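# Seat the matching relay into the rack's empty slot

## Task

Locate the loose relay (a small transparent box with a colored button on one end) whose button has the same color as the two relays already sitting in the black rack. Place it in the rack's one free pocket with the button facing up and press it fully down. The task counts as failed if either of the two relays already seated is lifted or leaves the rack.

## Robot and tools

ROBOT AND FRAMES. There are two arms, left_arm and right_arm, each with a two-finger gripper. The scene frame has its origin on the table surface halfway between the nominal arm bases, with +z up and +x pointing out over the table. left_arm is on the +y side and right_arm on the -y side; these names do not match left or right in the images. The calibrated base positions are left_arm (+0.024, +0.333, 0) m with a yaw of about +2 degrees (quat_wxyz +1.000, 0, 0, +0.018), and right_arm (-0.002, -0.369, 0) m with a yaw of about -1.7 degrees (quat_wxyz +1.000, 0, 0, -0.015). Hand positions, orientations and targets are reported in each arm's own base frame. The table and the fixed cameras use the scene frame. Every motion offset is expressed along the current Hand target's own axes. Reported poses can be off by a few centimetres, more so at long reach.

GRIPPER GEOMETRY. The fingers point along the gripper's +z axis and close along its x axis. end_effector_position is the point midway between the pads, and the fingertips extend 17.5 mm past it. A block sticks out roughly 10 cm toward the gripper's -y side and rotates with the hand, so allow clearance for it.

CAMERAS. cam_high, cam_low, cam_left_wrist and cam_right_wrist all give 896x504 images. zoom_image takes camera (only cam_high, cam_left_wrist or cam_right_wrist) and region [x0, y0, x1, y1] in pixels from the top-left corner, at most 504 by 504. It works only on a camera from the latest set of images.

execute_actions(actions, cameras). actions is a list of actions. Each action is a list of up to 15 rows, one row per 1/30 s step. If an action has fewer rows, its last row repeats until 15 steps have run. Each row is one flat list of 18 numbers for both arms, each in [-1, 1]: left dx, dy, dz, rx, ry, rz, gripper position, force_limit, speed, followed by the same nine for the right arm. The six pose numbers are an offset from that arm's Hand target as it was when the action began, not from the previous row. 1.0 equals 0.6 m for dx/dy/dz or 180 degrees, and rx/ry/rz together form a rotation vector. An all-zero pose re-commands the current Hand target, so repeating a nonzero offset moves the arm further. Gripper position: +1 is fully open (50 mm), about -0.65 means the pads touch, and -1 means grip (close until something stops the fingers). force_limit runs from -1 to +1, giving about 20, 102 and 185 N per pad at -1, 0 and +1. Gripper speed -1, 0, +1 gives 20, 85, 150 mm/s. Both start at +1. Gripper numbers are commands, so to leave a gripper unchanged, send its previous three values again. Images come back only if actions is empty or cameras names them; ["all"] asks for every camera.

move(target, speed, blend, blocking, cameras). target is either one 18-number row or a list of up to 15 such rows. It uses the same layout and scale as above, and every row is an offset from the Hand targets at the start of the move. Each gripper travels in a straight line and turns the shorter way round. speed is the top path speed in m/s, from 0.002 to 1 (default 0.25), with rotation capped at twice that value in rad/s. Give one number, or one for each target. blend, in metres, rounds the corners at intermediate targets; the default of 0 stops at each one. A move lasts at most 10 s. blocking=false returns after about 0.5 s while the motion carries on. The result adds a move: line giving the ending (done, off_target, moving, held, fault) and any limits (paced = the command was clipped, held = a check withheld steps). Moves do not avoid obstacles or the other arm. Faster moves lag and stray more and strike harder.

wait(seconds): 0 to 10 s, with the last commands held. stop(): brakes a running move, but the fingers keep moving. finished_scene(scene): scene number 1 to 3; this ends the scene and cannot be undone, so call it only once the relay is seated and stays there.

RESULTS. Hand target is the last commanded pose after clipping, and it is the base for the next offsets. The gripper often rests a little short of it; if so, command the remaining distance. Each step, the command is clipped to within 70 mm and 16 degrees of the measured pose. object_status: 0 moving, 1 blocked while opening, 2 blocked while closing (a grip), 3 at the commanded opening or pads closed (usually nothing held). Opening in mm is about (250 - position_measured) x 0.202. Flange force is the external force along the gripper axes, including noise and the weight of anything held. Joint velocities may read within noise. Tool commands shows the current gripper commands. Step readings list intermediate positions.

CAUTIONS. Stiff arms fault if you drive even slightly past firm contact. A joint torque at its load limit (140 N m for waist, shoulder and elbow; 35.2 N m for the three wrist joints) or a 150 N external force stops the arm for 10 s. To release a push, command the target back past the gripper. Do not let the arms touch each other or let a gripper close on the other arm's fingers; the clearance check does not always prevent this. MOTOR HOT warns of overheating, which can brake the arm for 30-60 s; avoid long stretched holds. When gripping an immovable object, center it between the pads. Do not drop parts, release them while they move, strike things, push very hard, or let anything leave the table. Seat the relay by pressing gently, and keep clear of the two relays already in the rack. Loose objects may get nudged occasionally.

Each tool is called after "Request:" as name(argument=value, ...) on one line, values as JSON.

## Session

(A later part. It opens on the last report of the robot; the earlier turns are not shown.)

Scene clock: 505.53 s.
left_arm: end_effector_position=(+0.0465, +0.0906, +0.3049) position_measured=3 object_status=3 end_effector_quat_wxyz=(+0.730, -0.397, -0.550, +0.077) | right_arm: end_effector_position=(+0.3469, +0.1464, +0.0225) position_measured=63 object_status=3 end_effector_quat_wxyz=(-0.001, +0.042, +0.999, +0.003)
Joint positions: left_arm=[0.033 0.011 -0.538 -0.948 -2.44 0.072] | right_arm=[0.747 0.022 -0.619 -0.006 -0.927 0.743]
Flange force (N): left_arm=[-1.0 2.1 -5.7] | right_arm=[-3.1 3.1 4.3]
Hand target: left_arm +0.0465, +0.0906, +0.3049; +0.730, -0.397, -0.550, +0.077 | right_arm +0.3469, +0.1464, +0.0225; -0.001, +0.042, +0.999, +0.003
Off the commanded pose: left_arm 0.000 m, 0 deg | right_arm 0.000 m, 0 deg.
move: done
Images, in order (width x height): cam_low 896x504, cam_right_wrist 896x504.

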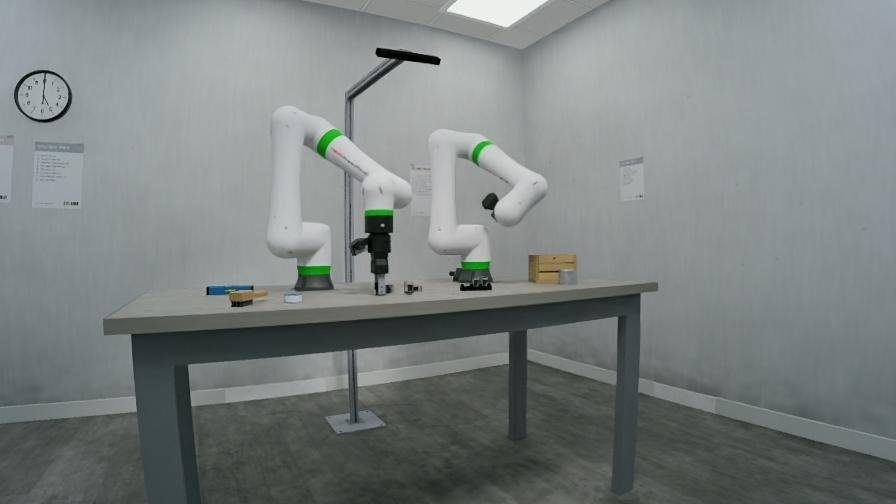

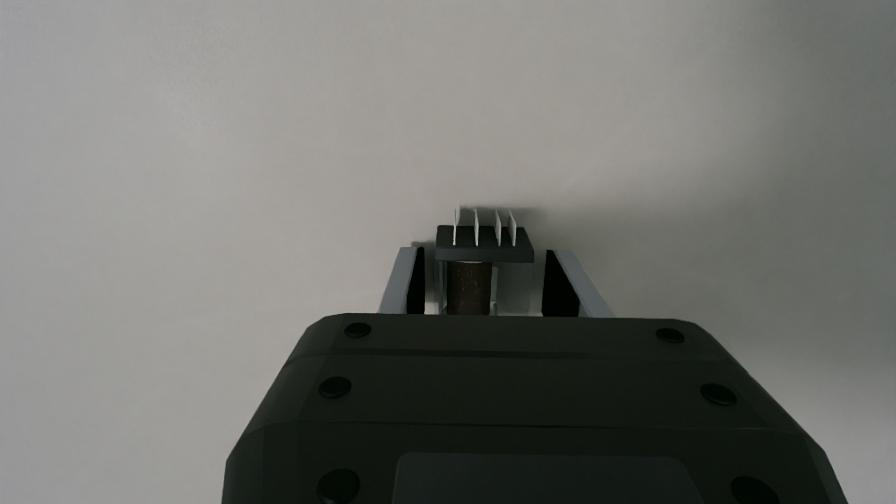

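Request:
move(target=[0,0,0,0,0,0,1,1,1, 0,0,0,0,0,0,-1,-0.6,-0.5], speed=0.05, cameras=["cam_right_wrist","cam_low"])

Request:
zoom_image(camera="cam_right_wrist", region=[360, 160, 660, 320])

Scene clock: 511.30 s.
left_arm: end_effector_position=(+0.0465, +0.0906, +0.3049) position_measured=3 object_status=3 end_effector_quat_wxyz=(+0.730, -0.397, -0.550, +0.077) | right_arm: end_effector_position=(+0.3469, +0.1464, +0.0225) position_measured=118 object_status=2 end_effector_quat_wxyz=(-0.001, +0.042, +0.999, +0.003)
Joint positions: left_arm=[0.033 0.011 -0.538 -0.948 -2.44 0.072] | right_arm=[0.747 0.022 -0.619 -0.006 -0.927 0.743]
Flange force (N): left_arm=[-1.0 1.4 -5.4] | right_arm=[-3.3 3.2 3.0]
Hand target: left_arm +0.0465, +0.0906, +0.3049; +0.730, -0.397, -0.550, +0.077 | right_arm +0.3469, +0.1464, +0.0225; -0.001, +0.042, +0.999, +0.003
Off the commanded pose: left_arm 0.000 m, 0 deg | right_arm 0.000 m, 0 deg.
move: done
Images, in order (width x height): cam_low 896x504, cam_right_wrist 896x504.

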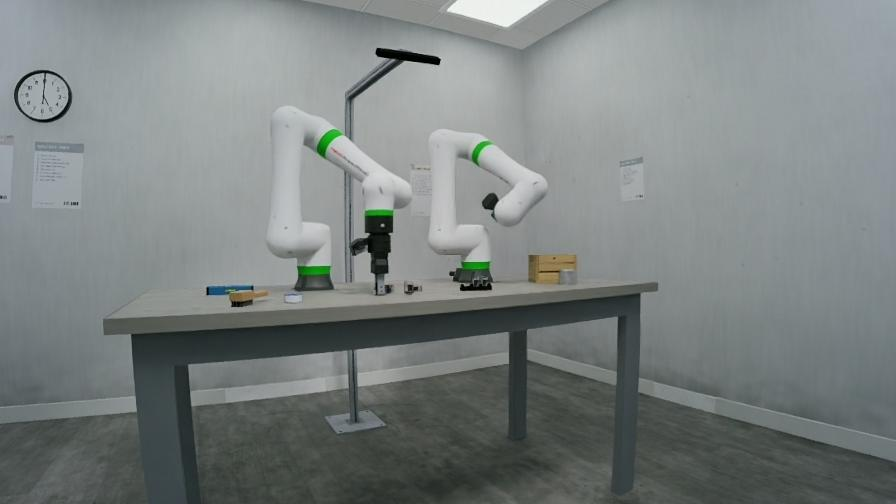

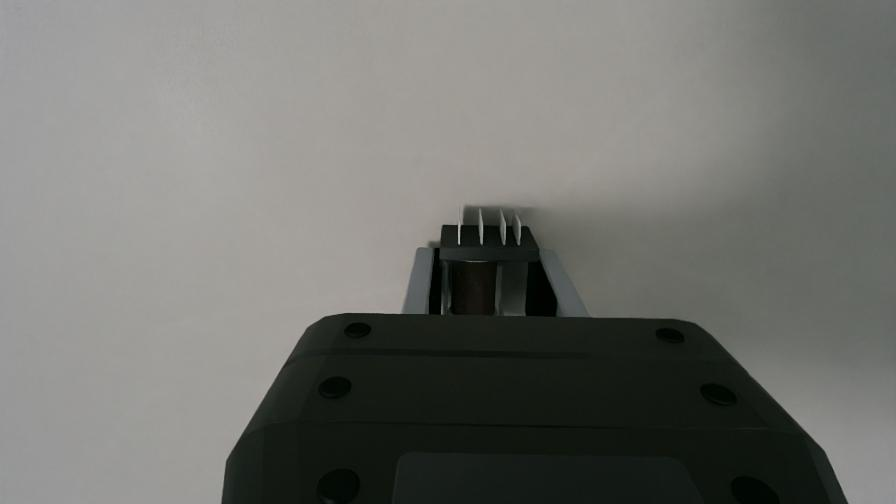

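Scaled by 1.680 from the camera's 896x504 image, which has a finer 1280x720 frame.

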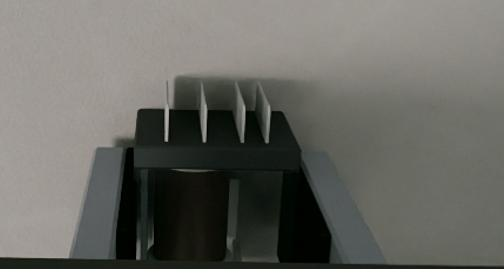

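Request:
move(target=[[0,0,0,0,0,0,1,1,1, 0,0,-0.1,0,0,0,-1,-0.6,-0.5],[0,0,0,0,0,0,1,1,1, 0.1908,0.3413,-0.1,0,0,0,-1,-0.6,-0.5],[0,0,0,0,0,0,1,1,1, 0.1908,0.3413,-0.0017,0,0,0,-1,-0.6,-0.5],[0,0,0,0,0,0,1,1,1, 0.1908,0.3413,-0.0017,0,0,0,0.6,-0.6,-0.5]], speed=[0.12,0.25,0.06,0.05], cameras=["cam_right_wrist","cam_low","cam_high"])

Request:
zoom_image(camera="cam_right_wrist", region=[360, 160, 660, 320])

Scene clock: 539.77 s.
left_arm: end_effector_position=(+0.0465, +0.0906, +0.3049) position_measured=3 object_status=3 end_effector_quat_wxyz=(+0.730, -0.397, -0.550, +0.077) | right_arm: end_effector_position=(+0.2501, +0.3600, +0.0248) position_measured=63 object_status=3 end_effector_quat_wxyz=(-0.001, +0.042, +0.999, +0.003)
Joint positions: left_arm=[0.033 0.011 -0.538 -0.948 -2.44 0.072] | right_arm=[1.262 0.166 -0.453 -0.004 -0.947 0.227]
Flange force (N): left_arm=[-0.6 1.5 -5.2] | right_arm=[-1.4 4.6 4.4]
Hand target: left_arm +0.0465, +0.0906, +0.3049; +0.730, -0.397, -0.550, +0.077 | right_arm +0.2501, +0.3600, +0.0248; -0.001, +0.042, +0.999, +0.003
Off the commanded pose: left_arm 0.000 m, 0 deg | right_arm 0.000 m, 0 deg.
move: done
Images, in order (width x height): cam_high 896x504, cam_low 896x504, cam_right_wrist 896x504.

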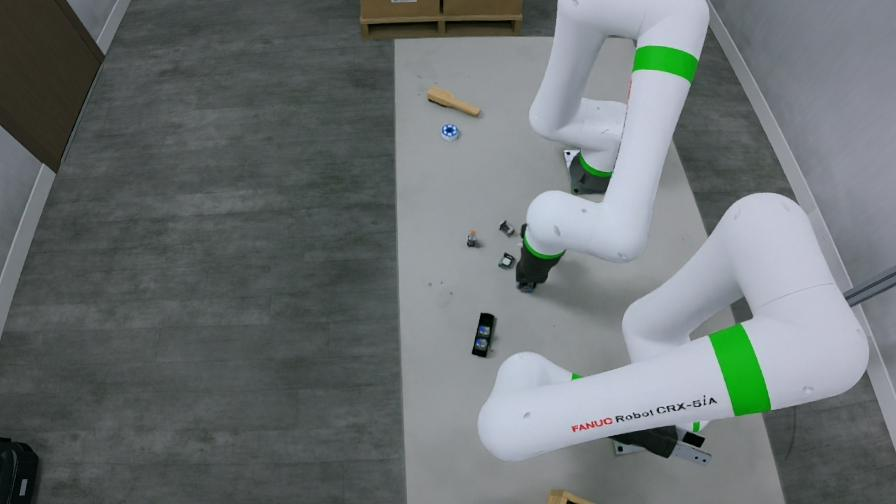

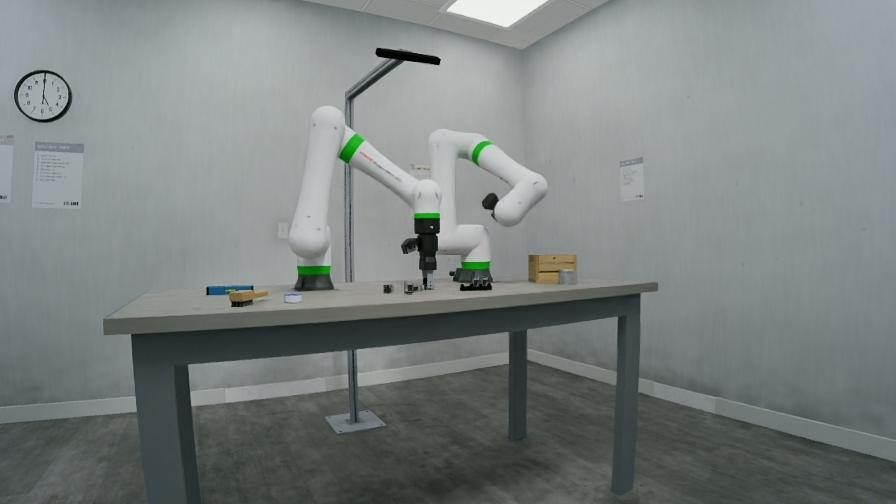

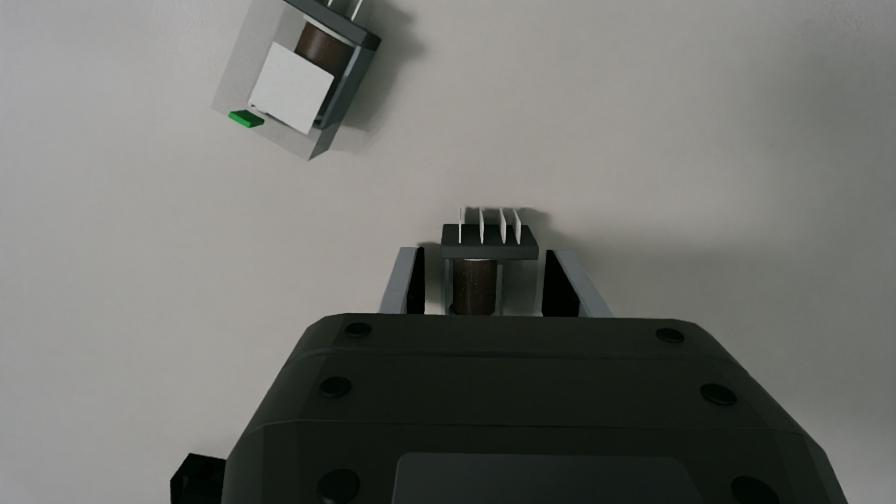

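Scaled by 1.680 from the camera's 896x504 image, which has a finer 1280x720 frame.

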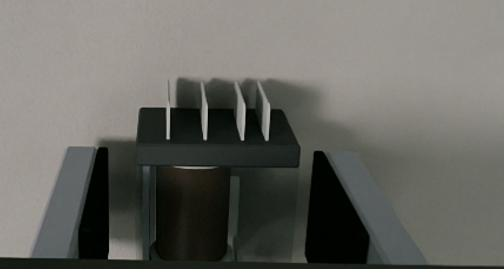

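Request:
zoom_image(camera="cam_low", region=[370, 260, 450, 310])

Request:
zoom_image(camera="cam_high", region=[455, 200, 545, 300])

Scaled by 6.300 from the camera's 896x504 image, which has a finer 1280x720 frame.

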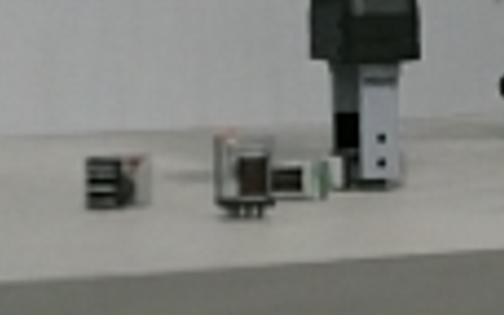

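Scaled by 5.040 from the camera's 896x504 image, which has a finer 1280x720 frame.

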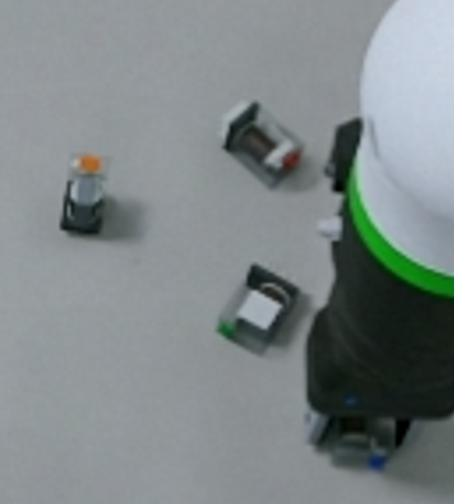

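Request:
move(target=[[0,0,0,0,0,0,1,1,1, 0,0.0367,-0.05,0.278,0,0,0.6,-0.6,-0.5],[0,0,0,0,0,0,1,1,1, 0,0.02,0.0022,0.278,0,0,0.6,-0.6,-0.5]], speed=[0.3,0.06], cameras=["cam_right_wrist","cam_low","cam_high"])

Request:
zoom_image(camera="cam_right_wrist", region=[360, 160, 660, 320])

Request:
zoom_image(camera="cam_low", region=[390, 230, 470, 310])

Scene clock: 583.60 s.
left_arm: end_effector_position=(+0.0465, +0.0906, +0.3049) position_measured=3 object_status=3 end_effector_quat_wxyz=(+0.730, -0.397, -0.550, +0.077) | right_arm: end_effector_position=(+0.2512, +0.3735, +0.0435) position_measured=63 object_status=3 end_effector_quat_wxyz=(-0.011, +0.040, +0.964, -0.261)
Joint positions: left_arm=[0.033 0.011 -0.538 -0.948 -2.44 0.072] | right_arm=[1.33 0.539 -0.026 0.08 -1.528 0.133]
Flange force (N): left_arm=[-1.4 1.9 -5.1] | right_arm=[-1.7 7.5 1.3]
Hand target: left_arm +0.0465, +0.0906, +0.3049; +0.730, -0.397, -0.550, +0.077 | right_arm +0.2512, +0.3735, +0.0435; -0.011, +0.040, +0.965, -0.261 (not the last commanded pose)
Off the commanded pose: left_arm 0.000 m, 0 deg | right_arm 0.020 m, 19 deg.
led back after a hold (right arm): the arm was led back toward your command in small steps, so it may still be short of it.
move: held (right_arm; a check stopped the path); path passed 0 of 2 targets; limits=held
pose unreachable (right arm): on one or more control steps of this call, first in action 0 (counted from 0), this arm could not follow its commanded pose, so it was not sent that pose on those steps. It may still have moved: this result reports where it is.
cause: moving toward the commanded pose would bring a part of the arm too close to another arm (a part of this arm just beyond joint 4 (forearm roll) and a part of the left arm just beyond its joint 2 (shoulder), at the place that arm is still heading or pushing toward).
Images, in order (width x height): cam_high 896x504, cam_low 896x504, cam_right_wrist 896x504.

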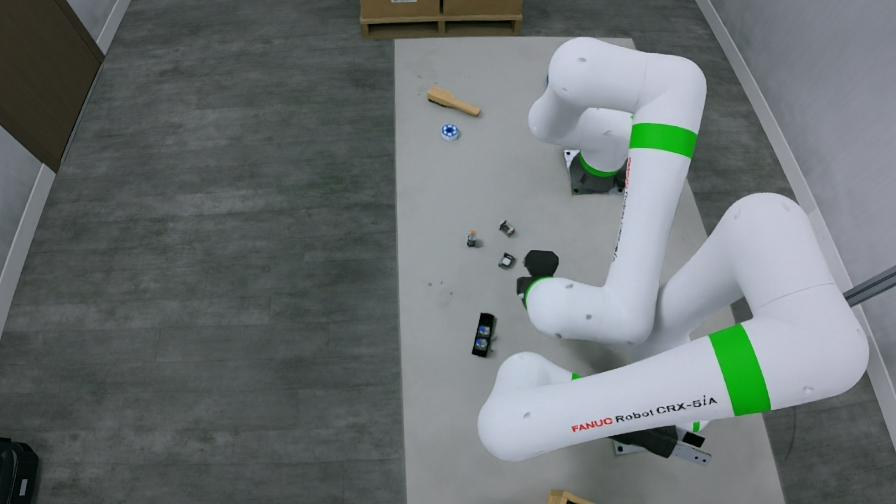

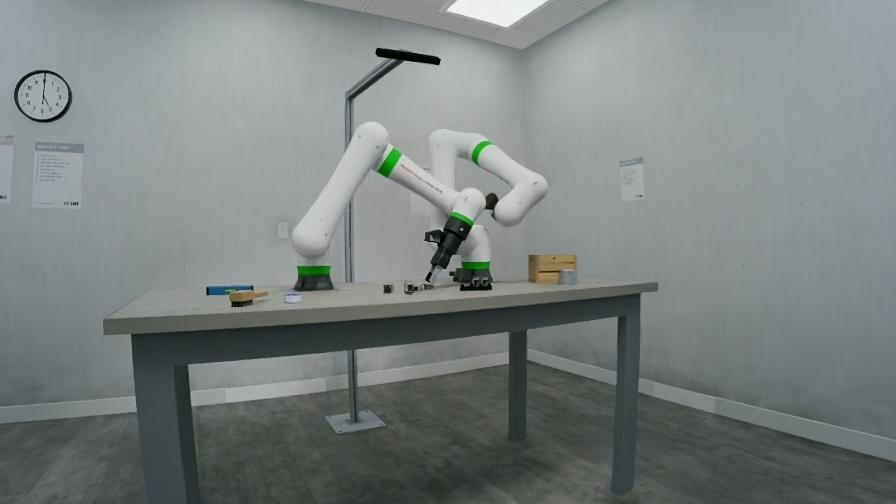

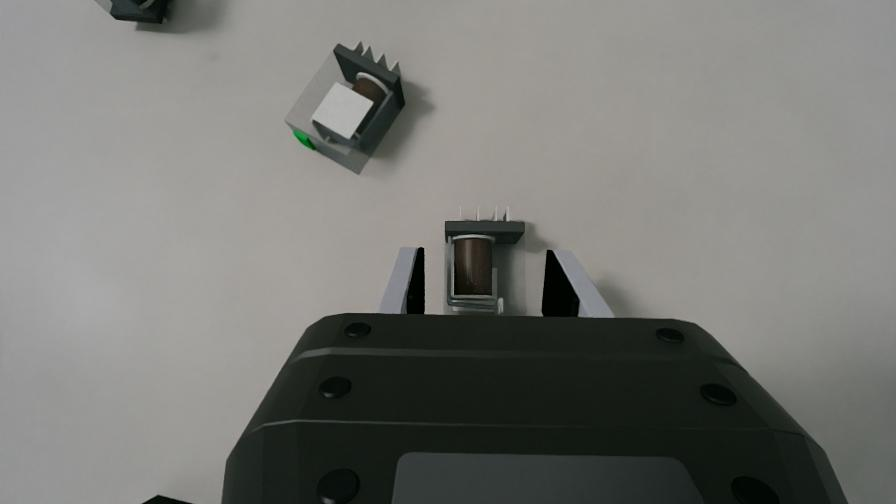

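Scaled by 1.680 from the camera's 896x504 image, which has a finer 1280x720 frame.

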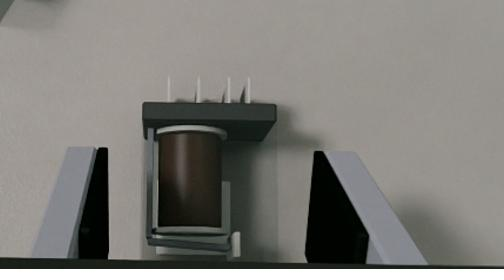

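Scaled by 6.300 from the camera's 896x504 image, which has a finer 1280x720 frame.

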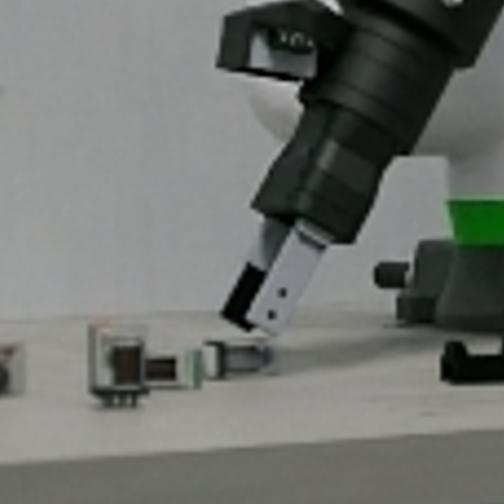

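Request:
move(target=[[0,0,0,0,0,0,1,1,1, 0,-0.0333,-0.0123,-0.1683,0,0,0.6,-0.6,-0.5],[0,0,0,0,0,0,1,1,1, 0,-0.0038,0.0382,-0.1683,0,0,0.6,-0.6,-0.5],[0,0,0,0,0,0,1,1,1, 0,-0.0038,0.0382,-0.1683,0,0,-1,-0.6,-0.5],[0,0,0,0,0,0,1,1,1, 0,-0.0543,-0.0483,-0.1683,0,0,-1,-0.6,-0.5],[0,0,0,0,0,0,1,1,1, -0.338,-0.4342,0.1738,-0.1683,0,0,-1,-0.6,-0.5],[0,0,0,0,0,0,1,1,1, -0.338,-0.384,0.2598,-0.1683,0,0,-1,-0.6,-0.5],[0,0,0,0,0,0,1,1,1, -0.338,-0.384,0.2598,-0.1683,0,0,0.6,-0.6,-0.5]], speed=[0.3,0.08,0.05,0.2,0.4,0.08,0.05], cameras=["cam_right_wrist","cam_low","cam_high"])

Request:
zoom_image(camera="cam_right_wrist", region=[360, 160, 660, 320])

Scene clock: 614.60 s.
left_arm: end_effector_position=(+0.0465, +0.0906, +0.3049) position_measured=3 object_status=3 end_effector_quat_wxyz=(+0.730, -0.397, -0.550, +0.077) | right_arm: end_effector_position=(+0.4303, +0.0801, +0.0251) position_measured=63 object_status=3 end_effector_quat_wxyz=(+0.000, +0.041, +0.999, +0.000)
Joint positions: left_arm=[0.033 0.011 -0.538 -0.948 -2.44 0.072] | right_arm=[0.485 0.166 -0.454 0 -0.95 1.003]
Flange force (N): left_arm=[-0.9 1.5 -5.4] | right_arm=[-3.9 2.3 4.1]
Hand target: left_arm +0.0465, +0.0906, +0.3049; +0.730, -0.397, -0.550, +0.077 | right_arm +0.4303, +0.0801, +0.0251; +0.000, +0.041, +0.999, +0.000
Off the commanded pose: left_arm 0.000 m, 0 deg | right_arm 0.000 m, 0 deg.
move: done; limits=paced
Images, in order (width x height): cam_high 896x504, cam_low 896x504, cam_right_wrist 896x504.

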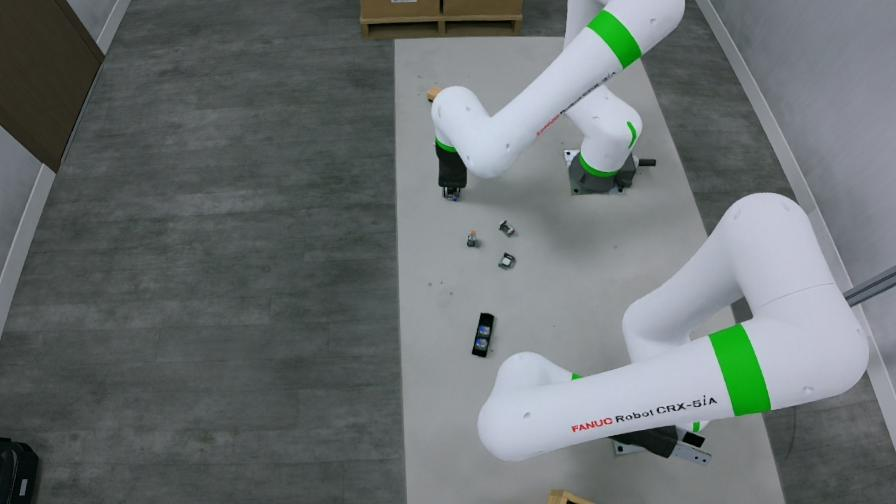

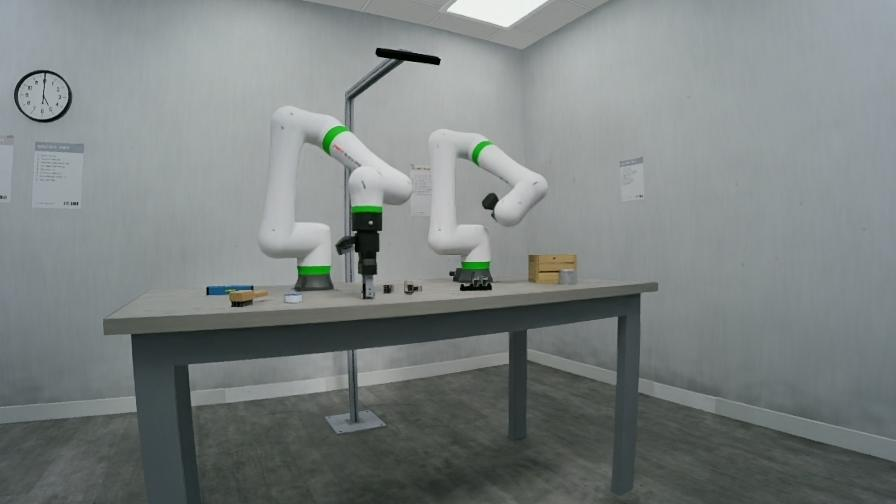

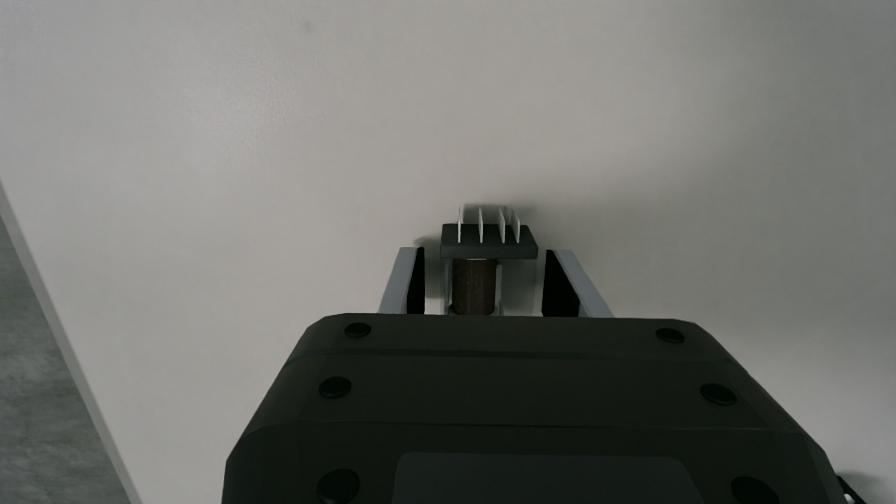

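Scaled by 1.680 from the camera's 896x504 image, which has a finer 1280x720 frame.

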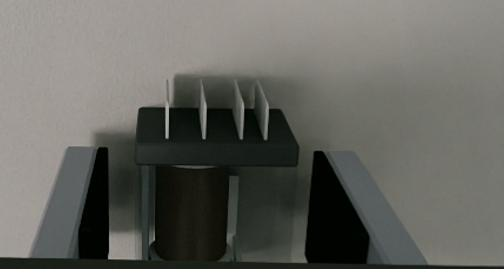

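Request:
move(target=[[0,0,0,0,0,0,1,1,1, 0,0.02,-0.0498,0.2778,0,0,0.6,-0.6,-0.5],[0,0,0,0,0,0,1,1,1, 0,0.02,0.0027,0.2778,0,0,0.6,-0.6,-0.5],[0,0,0,0,0,0,1,1,1, 0,0.02,0.0027,0.2778,0,0,-1,-0.6,-0.5],[0,0,0,0,0,0,1,1,1, 0,0.02,-0.1082,0.2778,0,0,-1,-0.6,-0.5],[0,0,0,0,0,0,1,1,1, 0,0.02,-0.1082,-0.2222,0,0,-1,-0.6,-0.5],[0,0,0,0,0,0,1,1,1, 0,0.02,-0.0182,-0.2222,0,0,-1,-0.6,-0.5]], speed=[0.3,0.06,0.05,0.15,0.35,0.08], cameras=["cam_right_wrist","cam_low","cam_high"])

Request:
zoom_image(camera="cam_right_wrist", region=[360, 100, 660, 320])

Request:
zoom_image(camera="cam_low", region=[320, 230, 400, 310])

Scene clock: 645.47 s.
left_arm: end_effector_position=(+0.0465, +0.0906, +0.3049) position_measured=3 object_status=3 end_effector_quat_wxyz=(+0.730, -0.397, -0.550, +0.077) | right_arm: end_effector_position=(+0.4313, +0.0920, +0.0360) position_measured=118 object_status=2 end_effector_quat_wxyz=(+0.014, +0.039, +0.939, +0.342)
Joint positions: left_arm=[0.033 0.011 -0.538 -0.948 -2.44 0.072] | right_arm=[-0.043 0.252 -0.304 -0.79 -1.131 1.925]
Flange force (N): left_arm=[-0.6 1.1 -5.2] | right_arm=[-3.7 -2.7 4.1]
Hand target: left_arm +0.0465, +0.0906, +0.3049; +0.730, -0.397, -0.550, +0.077 | right_arm +0.4313, +0.0920, +0.0360; +0.014, +0.039, +0.939, +0.342
Off the commanded pose: left_arm 0.000 m, 0 deg | right_arm 0.000 m, 0 deg.
move: done
Images, in order (width x height): cam_high 896x504, cam_low 896x504, cam_right_wrist 896x504.

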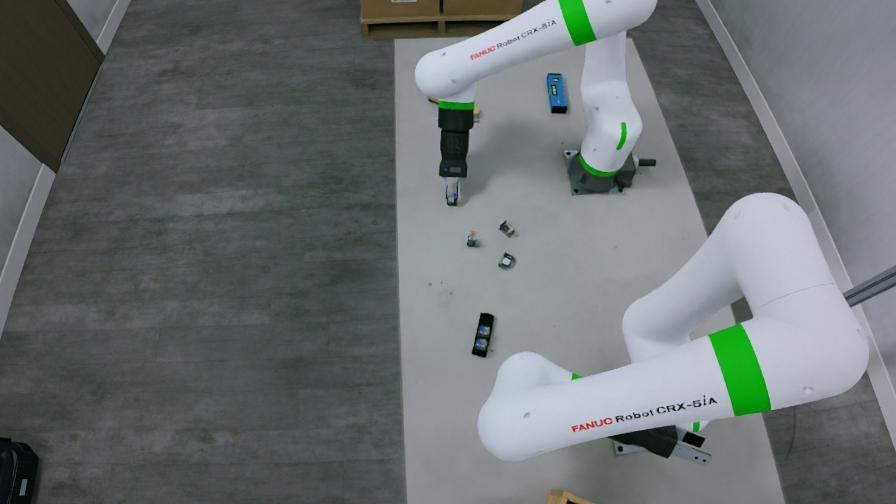

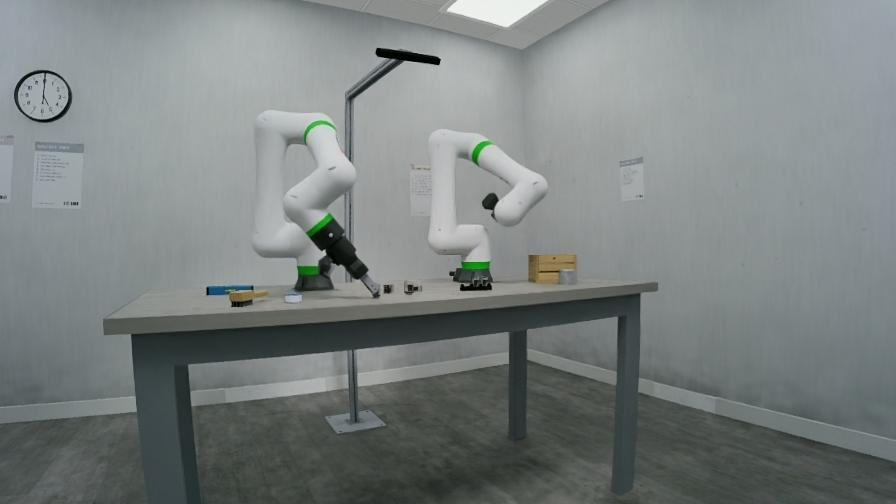

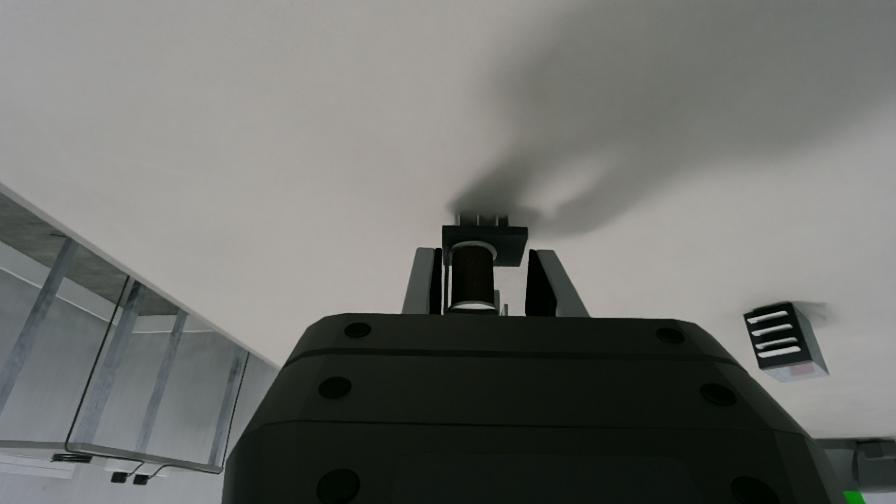

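Scaled by 1.680 from the camera's 896x504 image, which has a finer 1280x720 frame.

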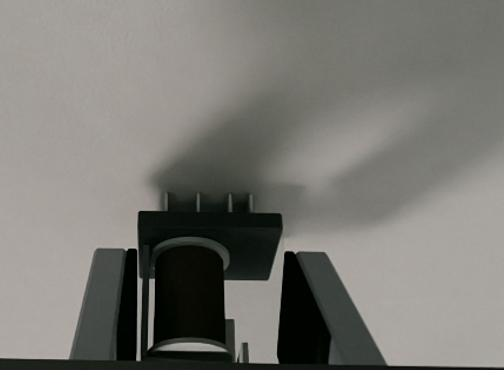

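Scaled by 6.300 from the camera's 896x504 image, which has a finer 1280x720 frame.

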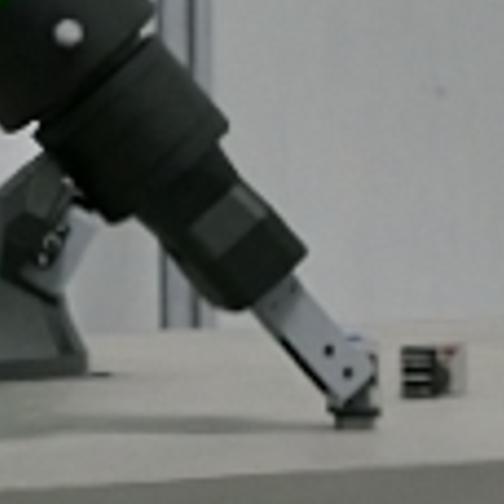

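Request:
execute_actions(actions=[[[0,0,0,0,0,0,1,1,1, 0,-0.00107,0.00128,0,0,0,-1,-0.6,-0.5]],[[0,0,0,0,0,0,1,1,1, 0,-0.00107,0.00128,0,0,0,-1,-0.6,-0.5]],[[0,0,0,0,0,0,1,1,1, 0,-0.00107,0.00128,0,0,0,-1,-0.6,-0.5]]])

Scene clock: 657.53 s.
left_arm: end_effector_position=(+0.0465, +0.0906, +0.3049) position_measured=3 object_status=3 end_effector_quat_wxyz=(+0.730, -0.397, -0.550, +0.077) | right_arm: end_effector_position=(+0.4313, +0.0921, +0.0330) position_measured=118 object_status=2 end_effector_quat_wxyz=(+0.014, +0.039, +0.939, +0.342)
Joint positions: left_arm=[0.033 0.011 -0.538 -0.948 -2.44 0.072] | right_arm=[-0.044 0.258 -0.305 -0.792 -1.126 1.931]
Flange force (N): left_arm=[-0.7 1.6 -4.7] | right_arm=[2.7 25.4 -37.8]
Flange force at the end of the 1st action (N): left_arm=[-1.1 2.1 -5.2] | right_arm=[3.7 25.1 -42.7]
Flange force at the end of the 2nd action (N): left_arm=[-1.3 1.4 -4.3] | right_arm=[2.2 23.3 -38.9]
Hand target: left_arm +0.0465, +0.0906, +0.3049; +0.730, -0.397, -0.550, +0.077 | right_arm +0.4313, +0.0921, +0.0330; +0.014, +0.039, +0.939, +0.342
Off the commanded pose: left_arm 0.000 m, 0 deg | right_arm 0.000 m, 0 deg.
Step readings (end_effector_position of left_arm | right_arm; steps 1 to 15: 1st action; 16 to 30: 2nd action; 31 to 45: 3rd action):
0: (+0.0465, +0.0906, +0.3049) | (+0.4313, +0.0920, +0.0360)
1: (+0.0465, +0.0906, +0.3049) | (+0.4313, +0.0920, +0.0360)
2: (+0.0465, +0.0906, +0.3049) | (+0.4314, +0.0921, +0.0356)
4: (+0.0465, +0.0906, +0.3049) | (+0.4314, +0.0921, +0.0354)
8: (+0.0465, +0.0906, +0.3049) | (+0.4314, +0.0921, +0.0351)
15: (+0.0465, +0.0906, +0.3049) | (+0.4313, +0.0920, +0.0350)
16: (+0.0465, +0.0906, +0.3049) | (+0.4313, +0.0920, +0.0350)
17: (+0.0465, +0.0906, +0.3049) | (+0.4313, +0.0920, +0.0345)
19: (+0.0465, +0.0906, +0.3049) | (+0.4313, +0.0921, +0.0340)
23: (+0.0465, +0.0906, +0.3049) | (+0.4313, +0.0921, +0.0340)
30: (+0.0465, +0.0906, +0.3049) | (+0.4313, +0.0921, +0.0340)
31: (+0.0465, +0.0906, +0.3049) | (+0.4313, +0.0921, +0.0340)
32: (+0.0465, +0.0906, +0.3049) | (+0.4313, +0.0921, +0.0337)
34: (+0.0465, +0.0906, +0.3049) | (+0.4313, +0.0921, +0.0331)
38: (+0.0465, +0.0906, +0.3049) | (+0.4313, +0.0921, +0.0330)
45: (+0.0465, +0.0906, +0.3049) | (+0.4313, +0.0921, +0.0330)

Request:
move(target=[[0,0,0,0,0,0,1,1,1, 0,0.00064,-0.00077,0,0,0,-1,-0.6,-0.5],[0,0,0,0,0,0,1,1,1, 0,0.00064,-0.00077,0,0,0,0.6,-0.6,-0.5],[0,0,0,0,0,0,1,1,1, 0,0.02395,-0.0038,0.2222,0,0,0.6,-0.6,-0.5],[0,0,0,0,0,0,1,1,1, 0,0.02395,-0.0038,0.2222,0,0,-1,-0.6,-0.5]], speed=[0.05,0.05,0.2,0.05], cameras=["cam_right_wrist","cam_low","cam_high"])

Request:
zoom_image(camera="cam_right_wrist", region=[360, 160, 660, 320])

Request:
zoom_image(camera="cam_low", region=[330, 250, 400, 310])

Scene clock: 684.60 s.
left_arm: end_effector_position=(+0.0465, +0.0906, +0.3049) position_measured=3 object_status=3 end_effector_quat_wxyz=(+0.730, -0.397, -0.550, +0.077) | right_arm: end_effector_position=(+0.4321, +0.1016, +0.0440) position_measured=118 object_status=2 end_effector_quat_wxyz=(+0.000, +0.041, +0.999, +0.000)
Joint positions: left_arm=[0.033 0.011 -0.538 -0.948 -2.44 0.072] | right_arm=[0.528 0.152 -0.417 0 -1.001 0.96]
Flange force (N): left_arm=[-0.9 1.6 -4.2] | right_arm=[-4.2 2.7 4.0]
Hand target: left_arm +0.0465, +0.0906, +0.3049; +0.730, -0.397, -0.550, +0.077 | right_arm +0.4321, +0.1016, +0.0440; +0.000, +0.041, +0.999, +0.000
Off the commanded pose: left_arm 0.000 m, 0 deg | right_arm 0.000 m, 0 deg.
move: done
Images, in order (width x height): cam_high 896x504, cam_low 896x504, cam_right_wrist 896x504.

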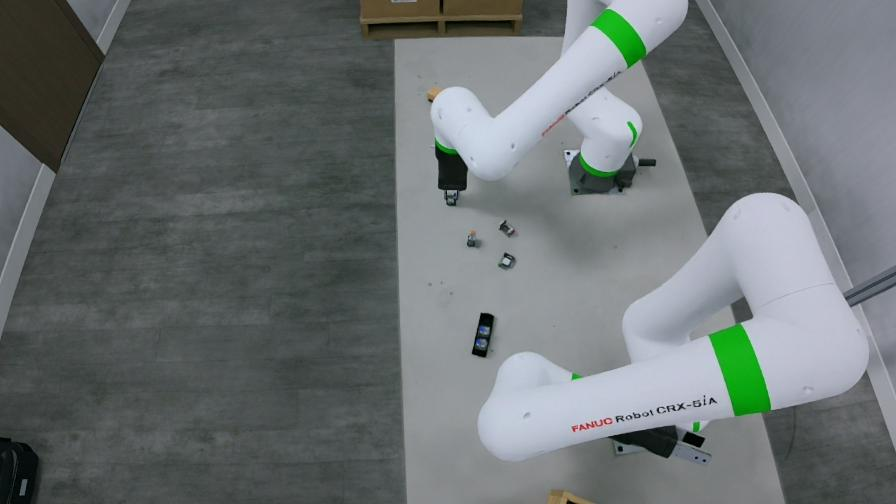

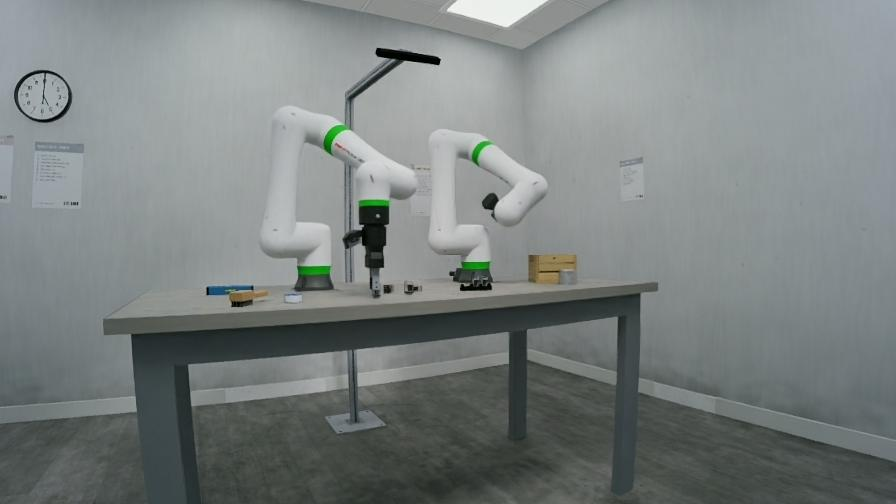

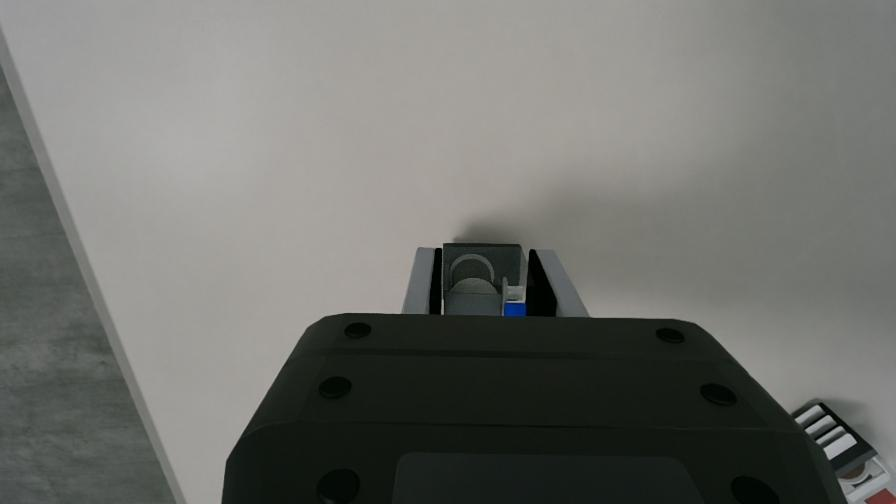

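Scaled by 1.680 from the camera's 896x504 image, which has a finer 1280x720 frame.

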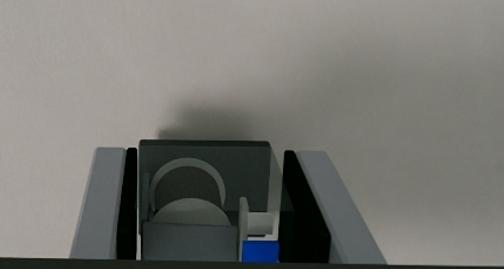

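Scaled by 7.200 from the camera's 896x504 image, which has a finer 1280x720 frame.

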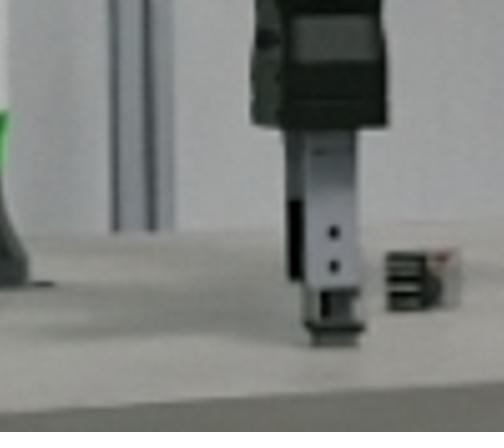

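Request:
move(target=[[0,0,0,0,0,0,1,1,1, 0,0,-0.1267,0,0,0,-1,-0.6,-0.5],[0,0,0,0,0,0,1,1,1, 0.0777,0.292,-0.1267,0,0,0.529,-1,-0.6,-0.5],[0,0,0,0,0,0,1,1,1, 0.1658,0.5815,-0.0767,0,0,-0.9367,-1,-0.6,-0.5]], speed=[0.2,0.5,0.5], blend=[0.02,0.03,0], cameras=["cam_right_wrist","cam_low","cam_high"])

Request:
zoom_image(camera="cam_right_wrist", region=[380, 100, 600, 320])

Request:
zoom_image(camera="cam_low", region=[430, 230, 510, 310])

Scene clock: 727.83 s.
left_arm: end_effector_position=(+0.0465, +0.0906, +0.3049) position_measured=3 object_status=3 end_effector_quat_wxyz=(+0.730, -0.397, -0.550, +0.077) | right_arm: end_effector_position=(+0.3618, +0.4575, +0.0902) position_measured=118 object_status=2 end_effector_quat_wxyz=(+0.000, +0.990, -0.140, +0.000)
Joint positions: left_arm=[0.033 0.011 -0.538 -0.948 -2.44 0.072] | right_arm=[1.127 0.42 0.052 0 -1.202 -2.979]
Flange force (N): left_arm=[-0.9 1.3 -4.3] | right_arm=[2.4 -7.2 3.9]
Hand target: left_arm +0.0465, +0.0906, +0.3049; +0.730, -0.397, -0.550, +0.077 | right_arm +0.3618, +0.4575, +0.0902; +0.000, +0.990, -0.140, +0.000
Off the commanded pose: left_arm 0.000 m, 0 deg | right_arm 0.000 m, 0 deg.
move: done
Images, in order (width x height): cam_high 896x504, cam_low 896x504, cam_right_wrist 896x504.

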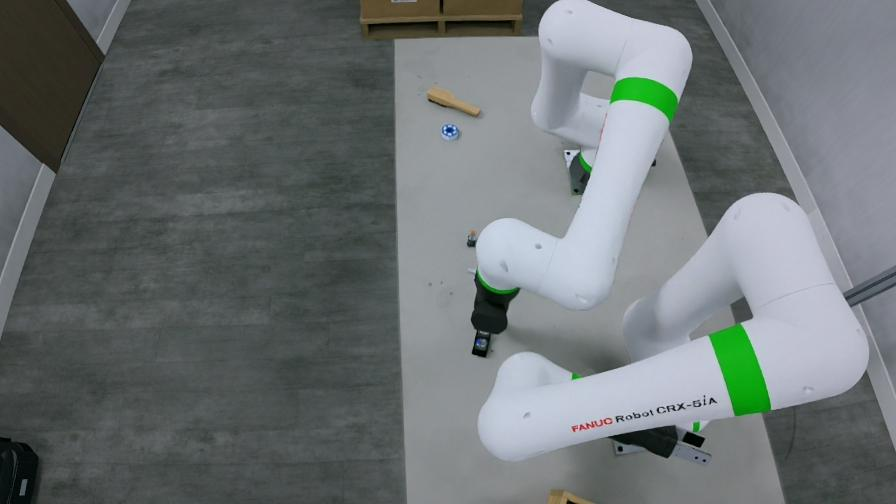

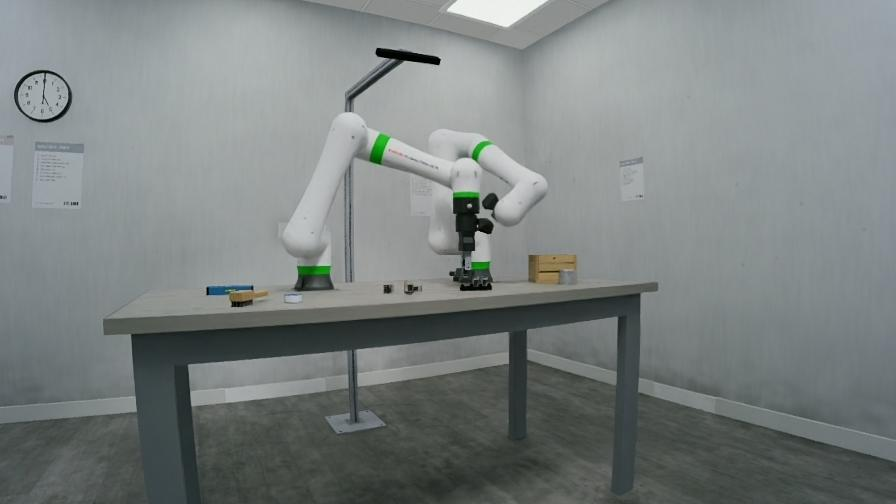

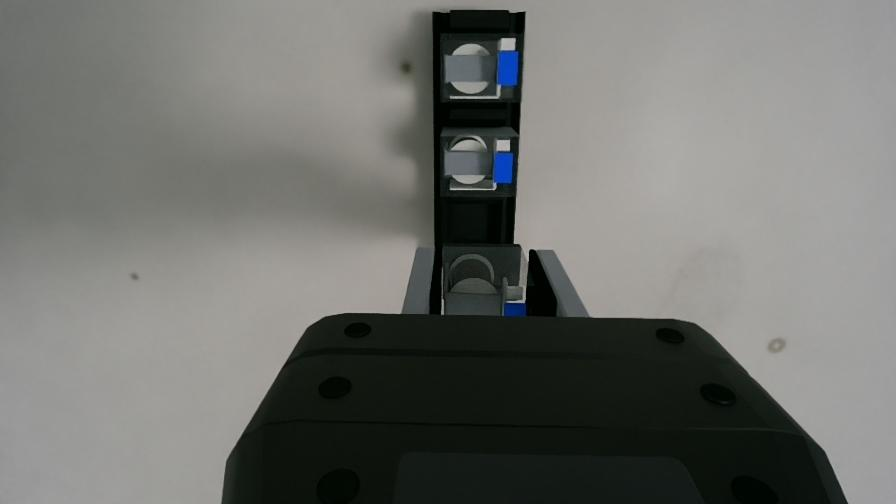

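Scaled by 2.291 from the camera's 896x504 image, which has a finer 1280x720 frame.

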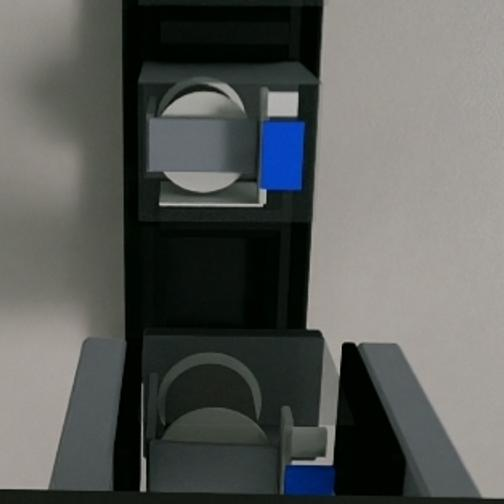

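Scaled by 6.300 from the camera's 896x504 image, which has a finer 1280x720 frame.

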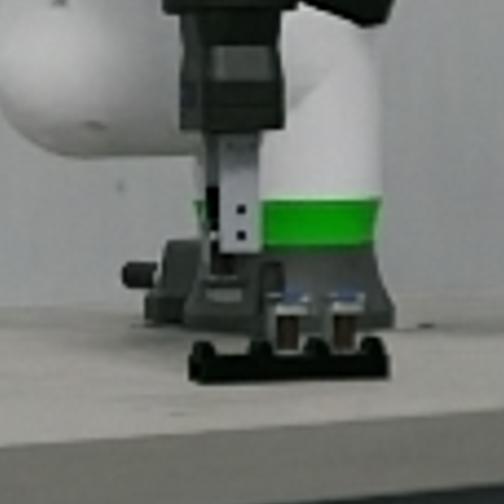

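Request:
zoom_image(camera="cam_low", region=[455, 260, 497, 295])

Request:
zoom_image(camera="cam_right_wrist", region=[420, 180, 540, 320])

Scaled by 12.000 from the camera's 896x504 image, which has a finer 1280x720 frame.

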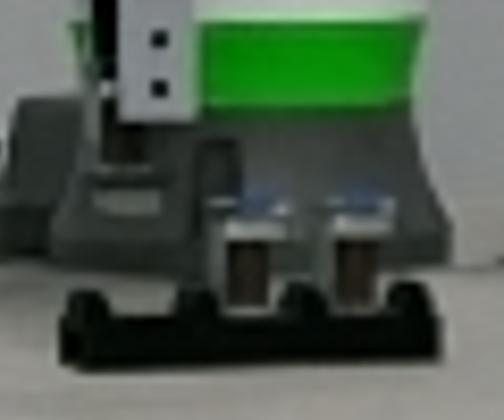

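Scaled by 3.600 from the camera's 896x504 image, which has a finer 1280x720 frame.

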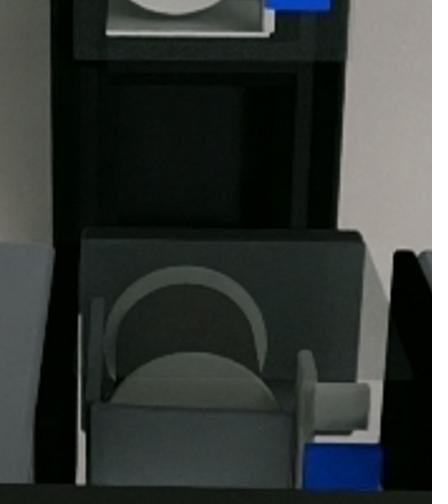

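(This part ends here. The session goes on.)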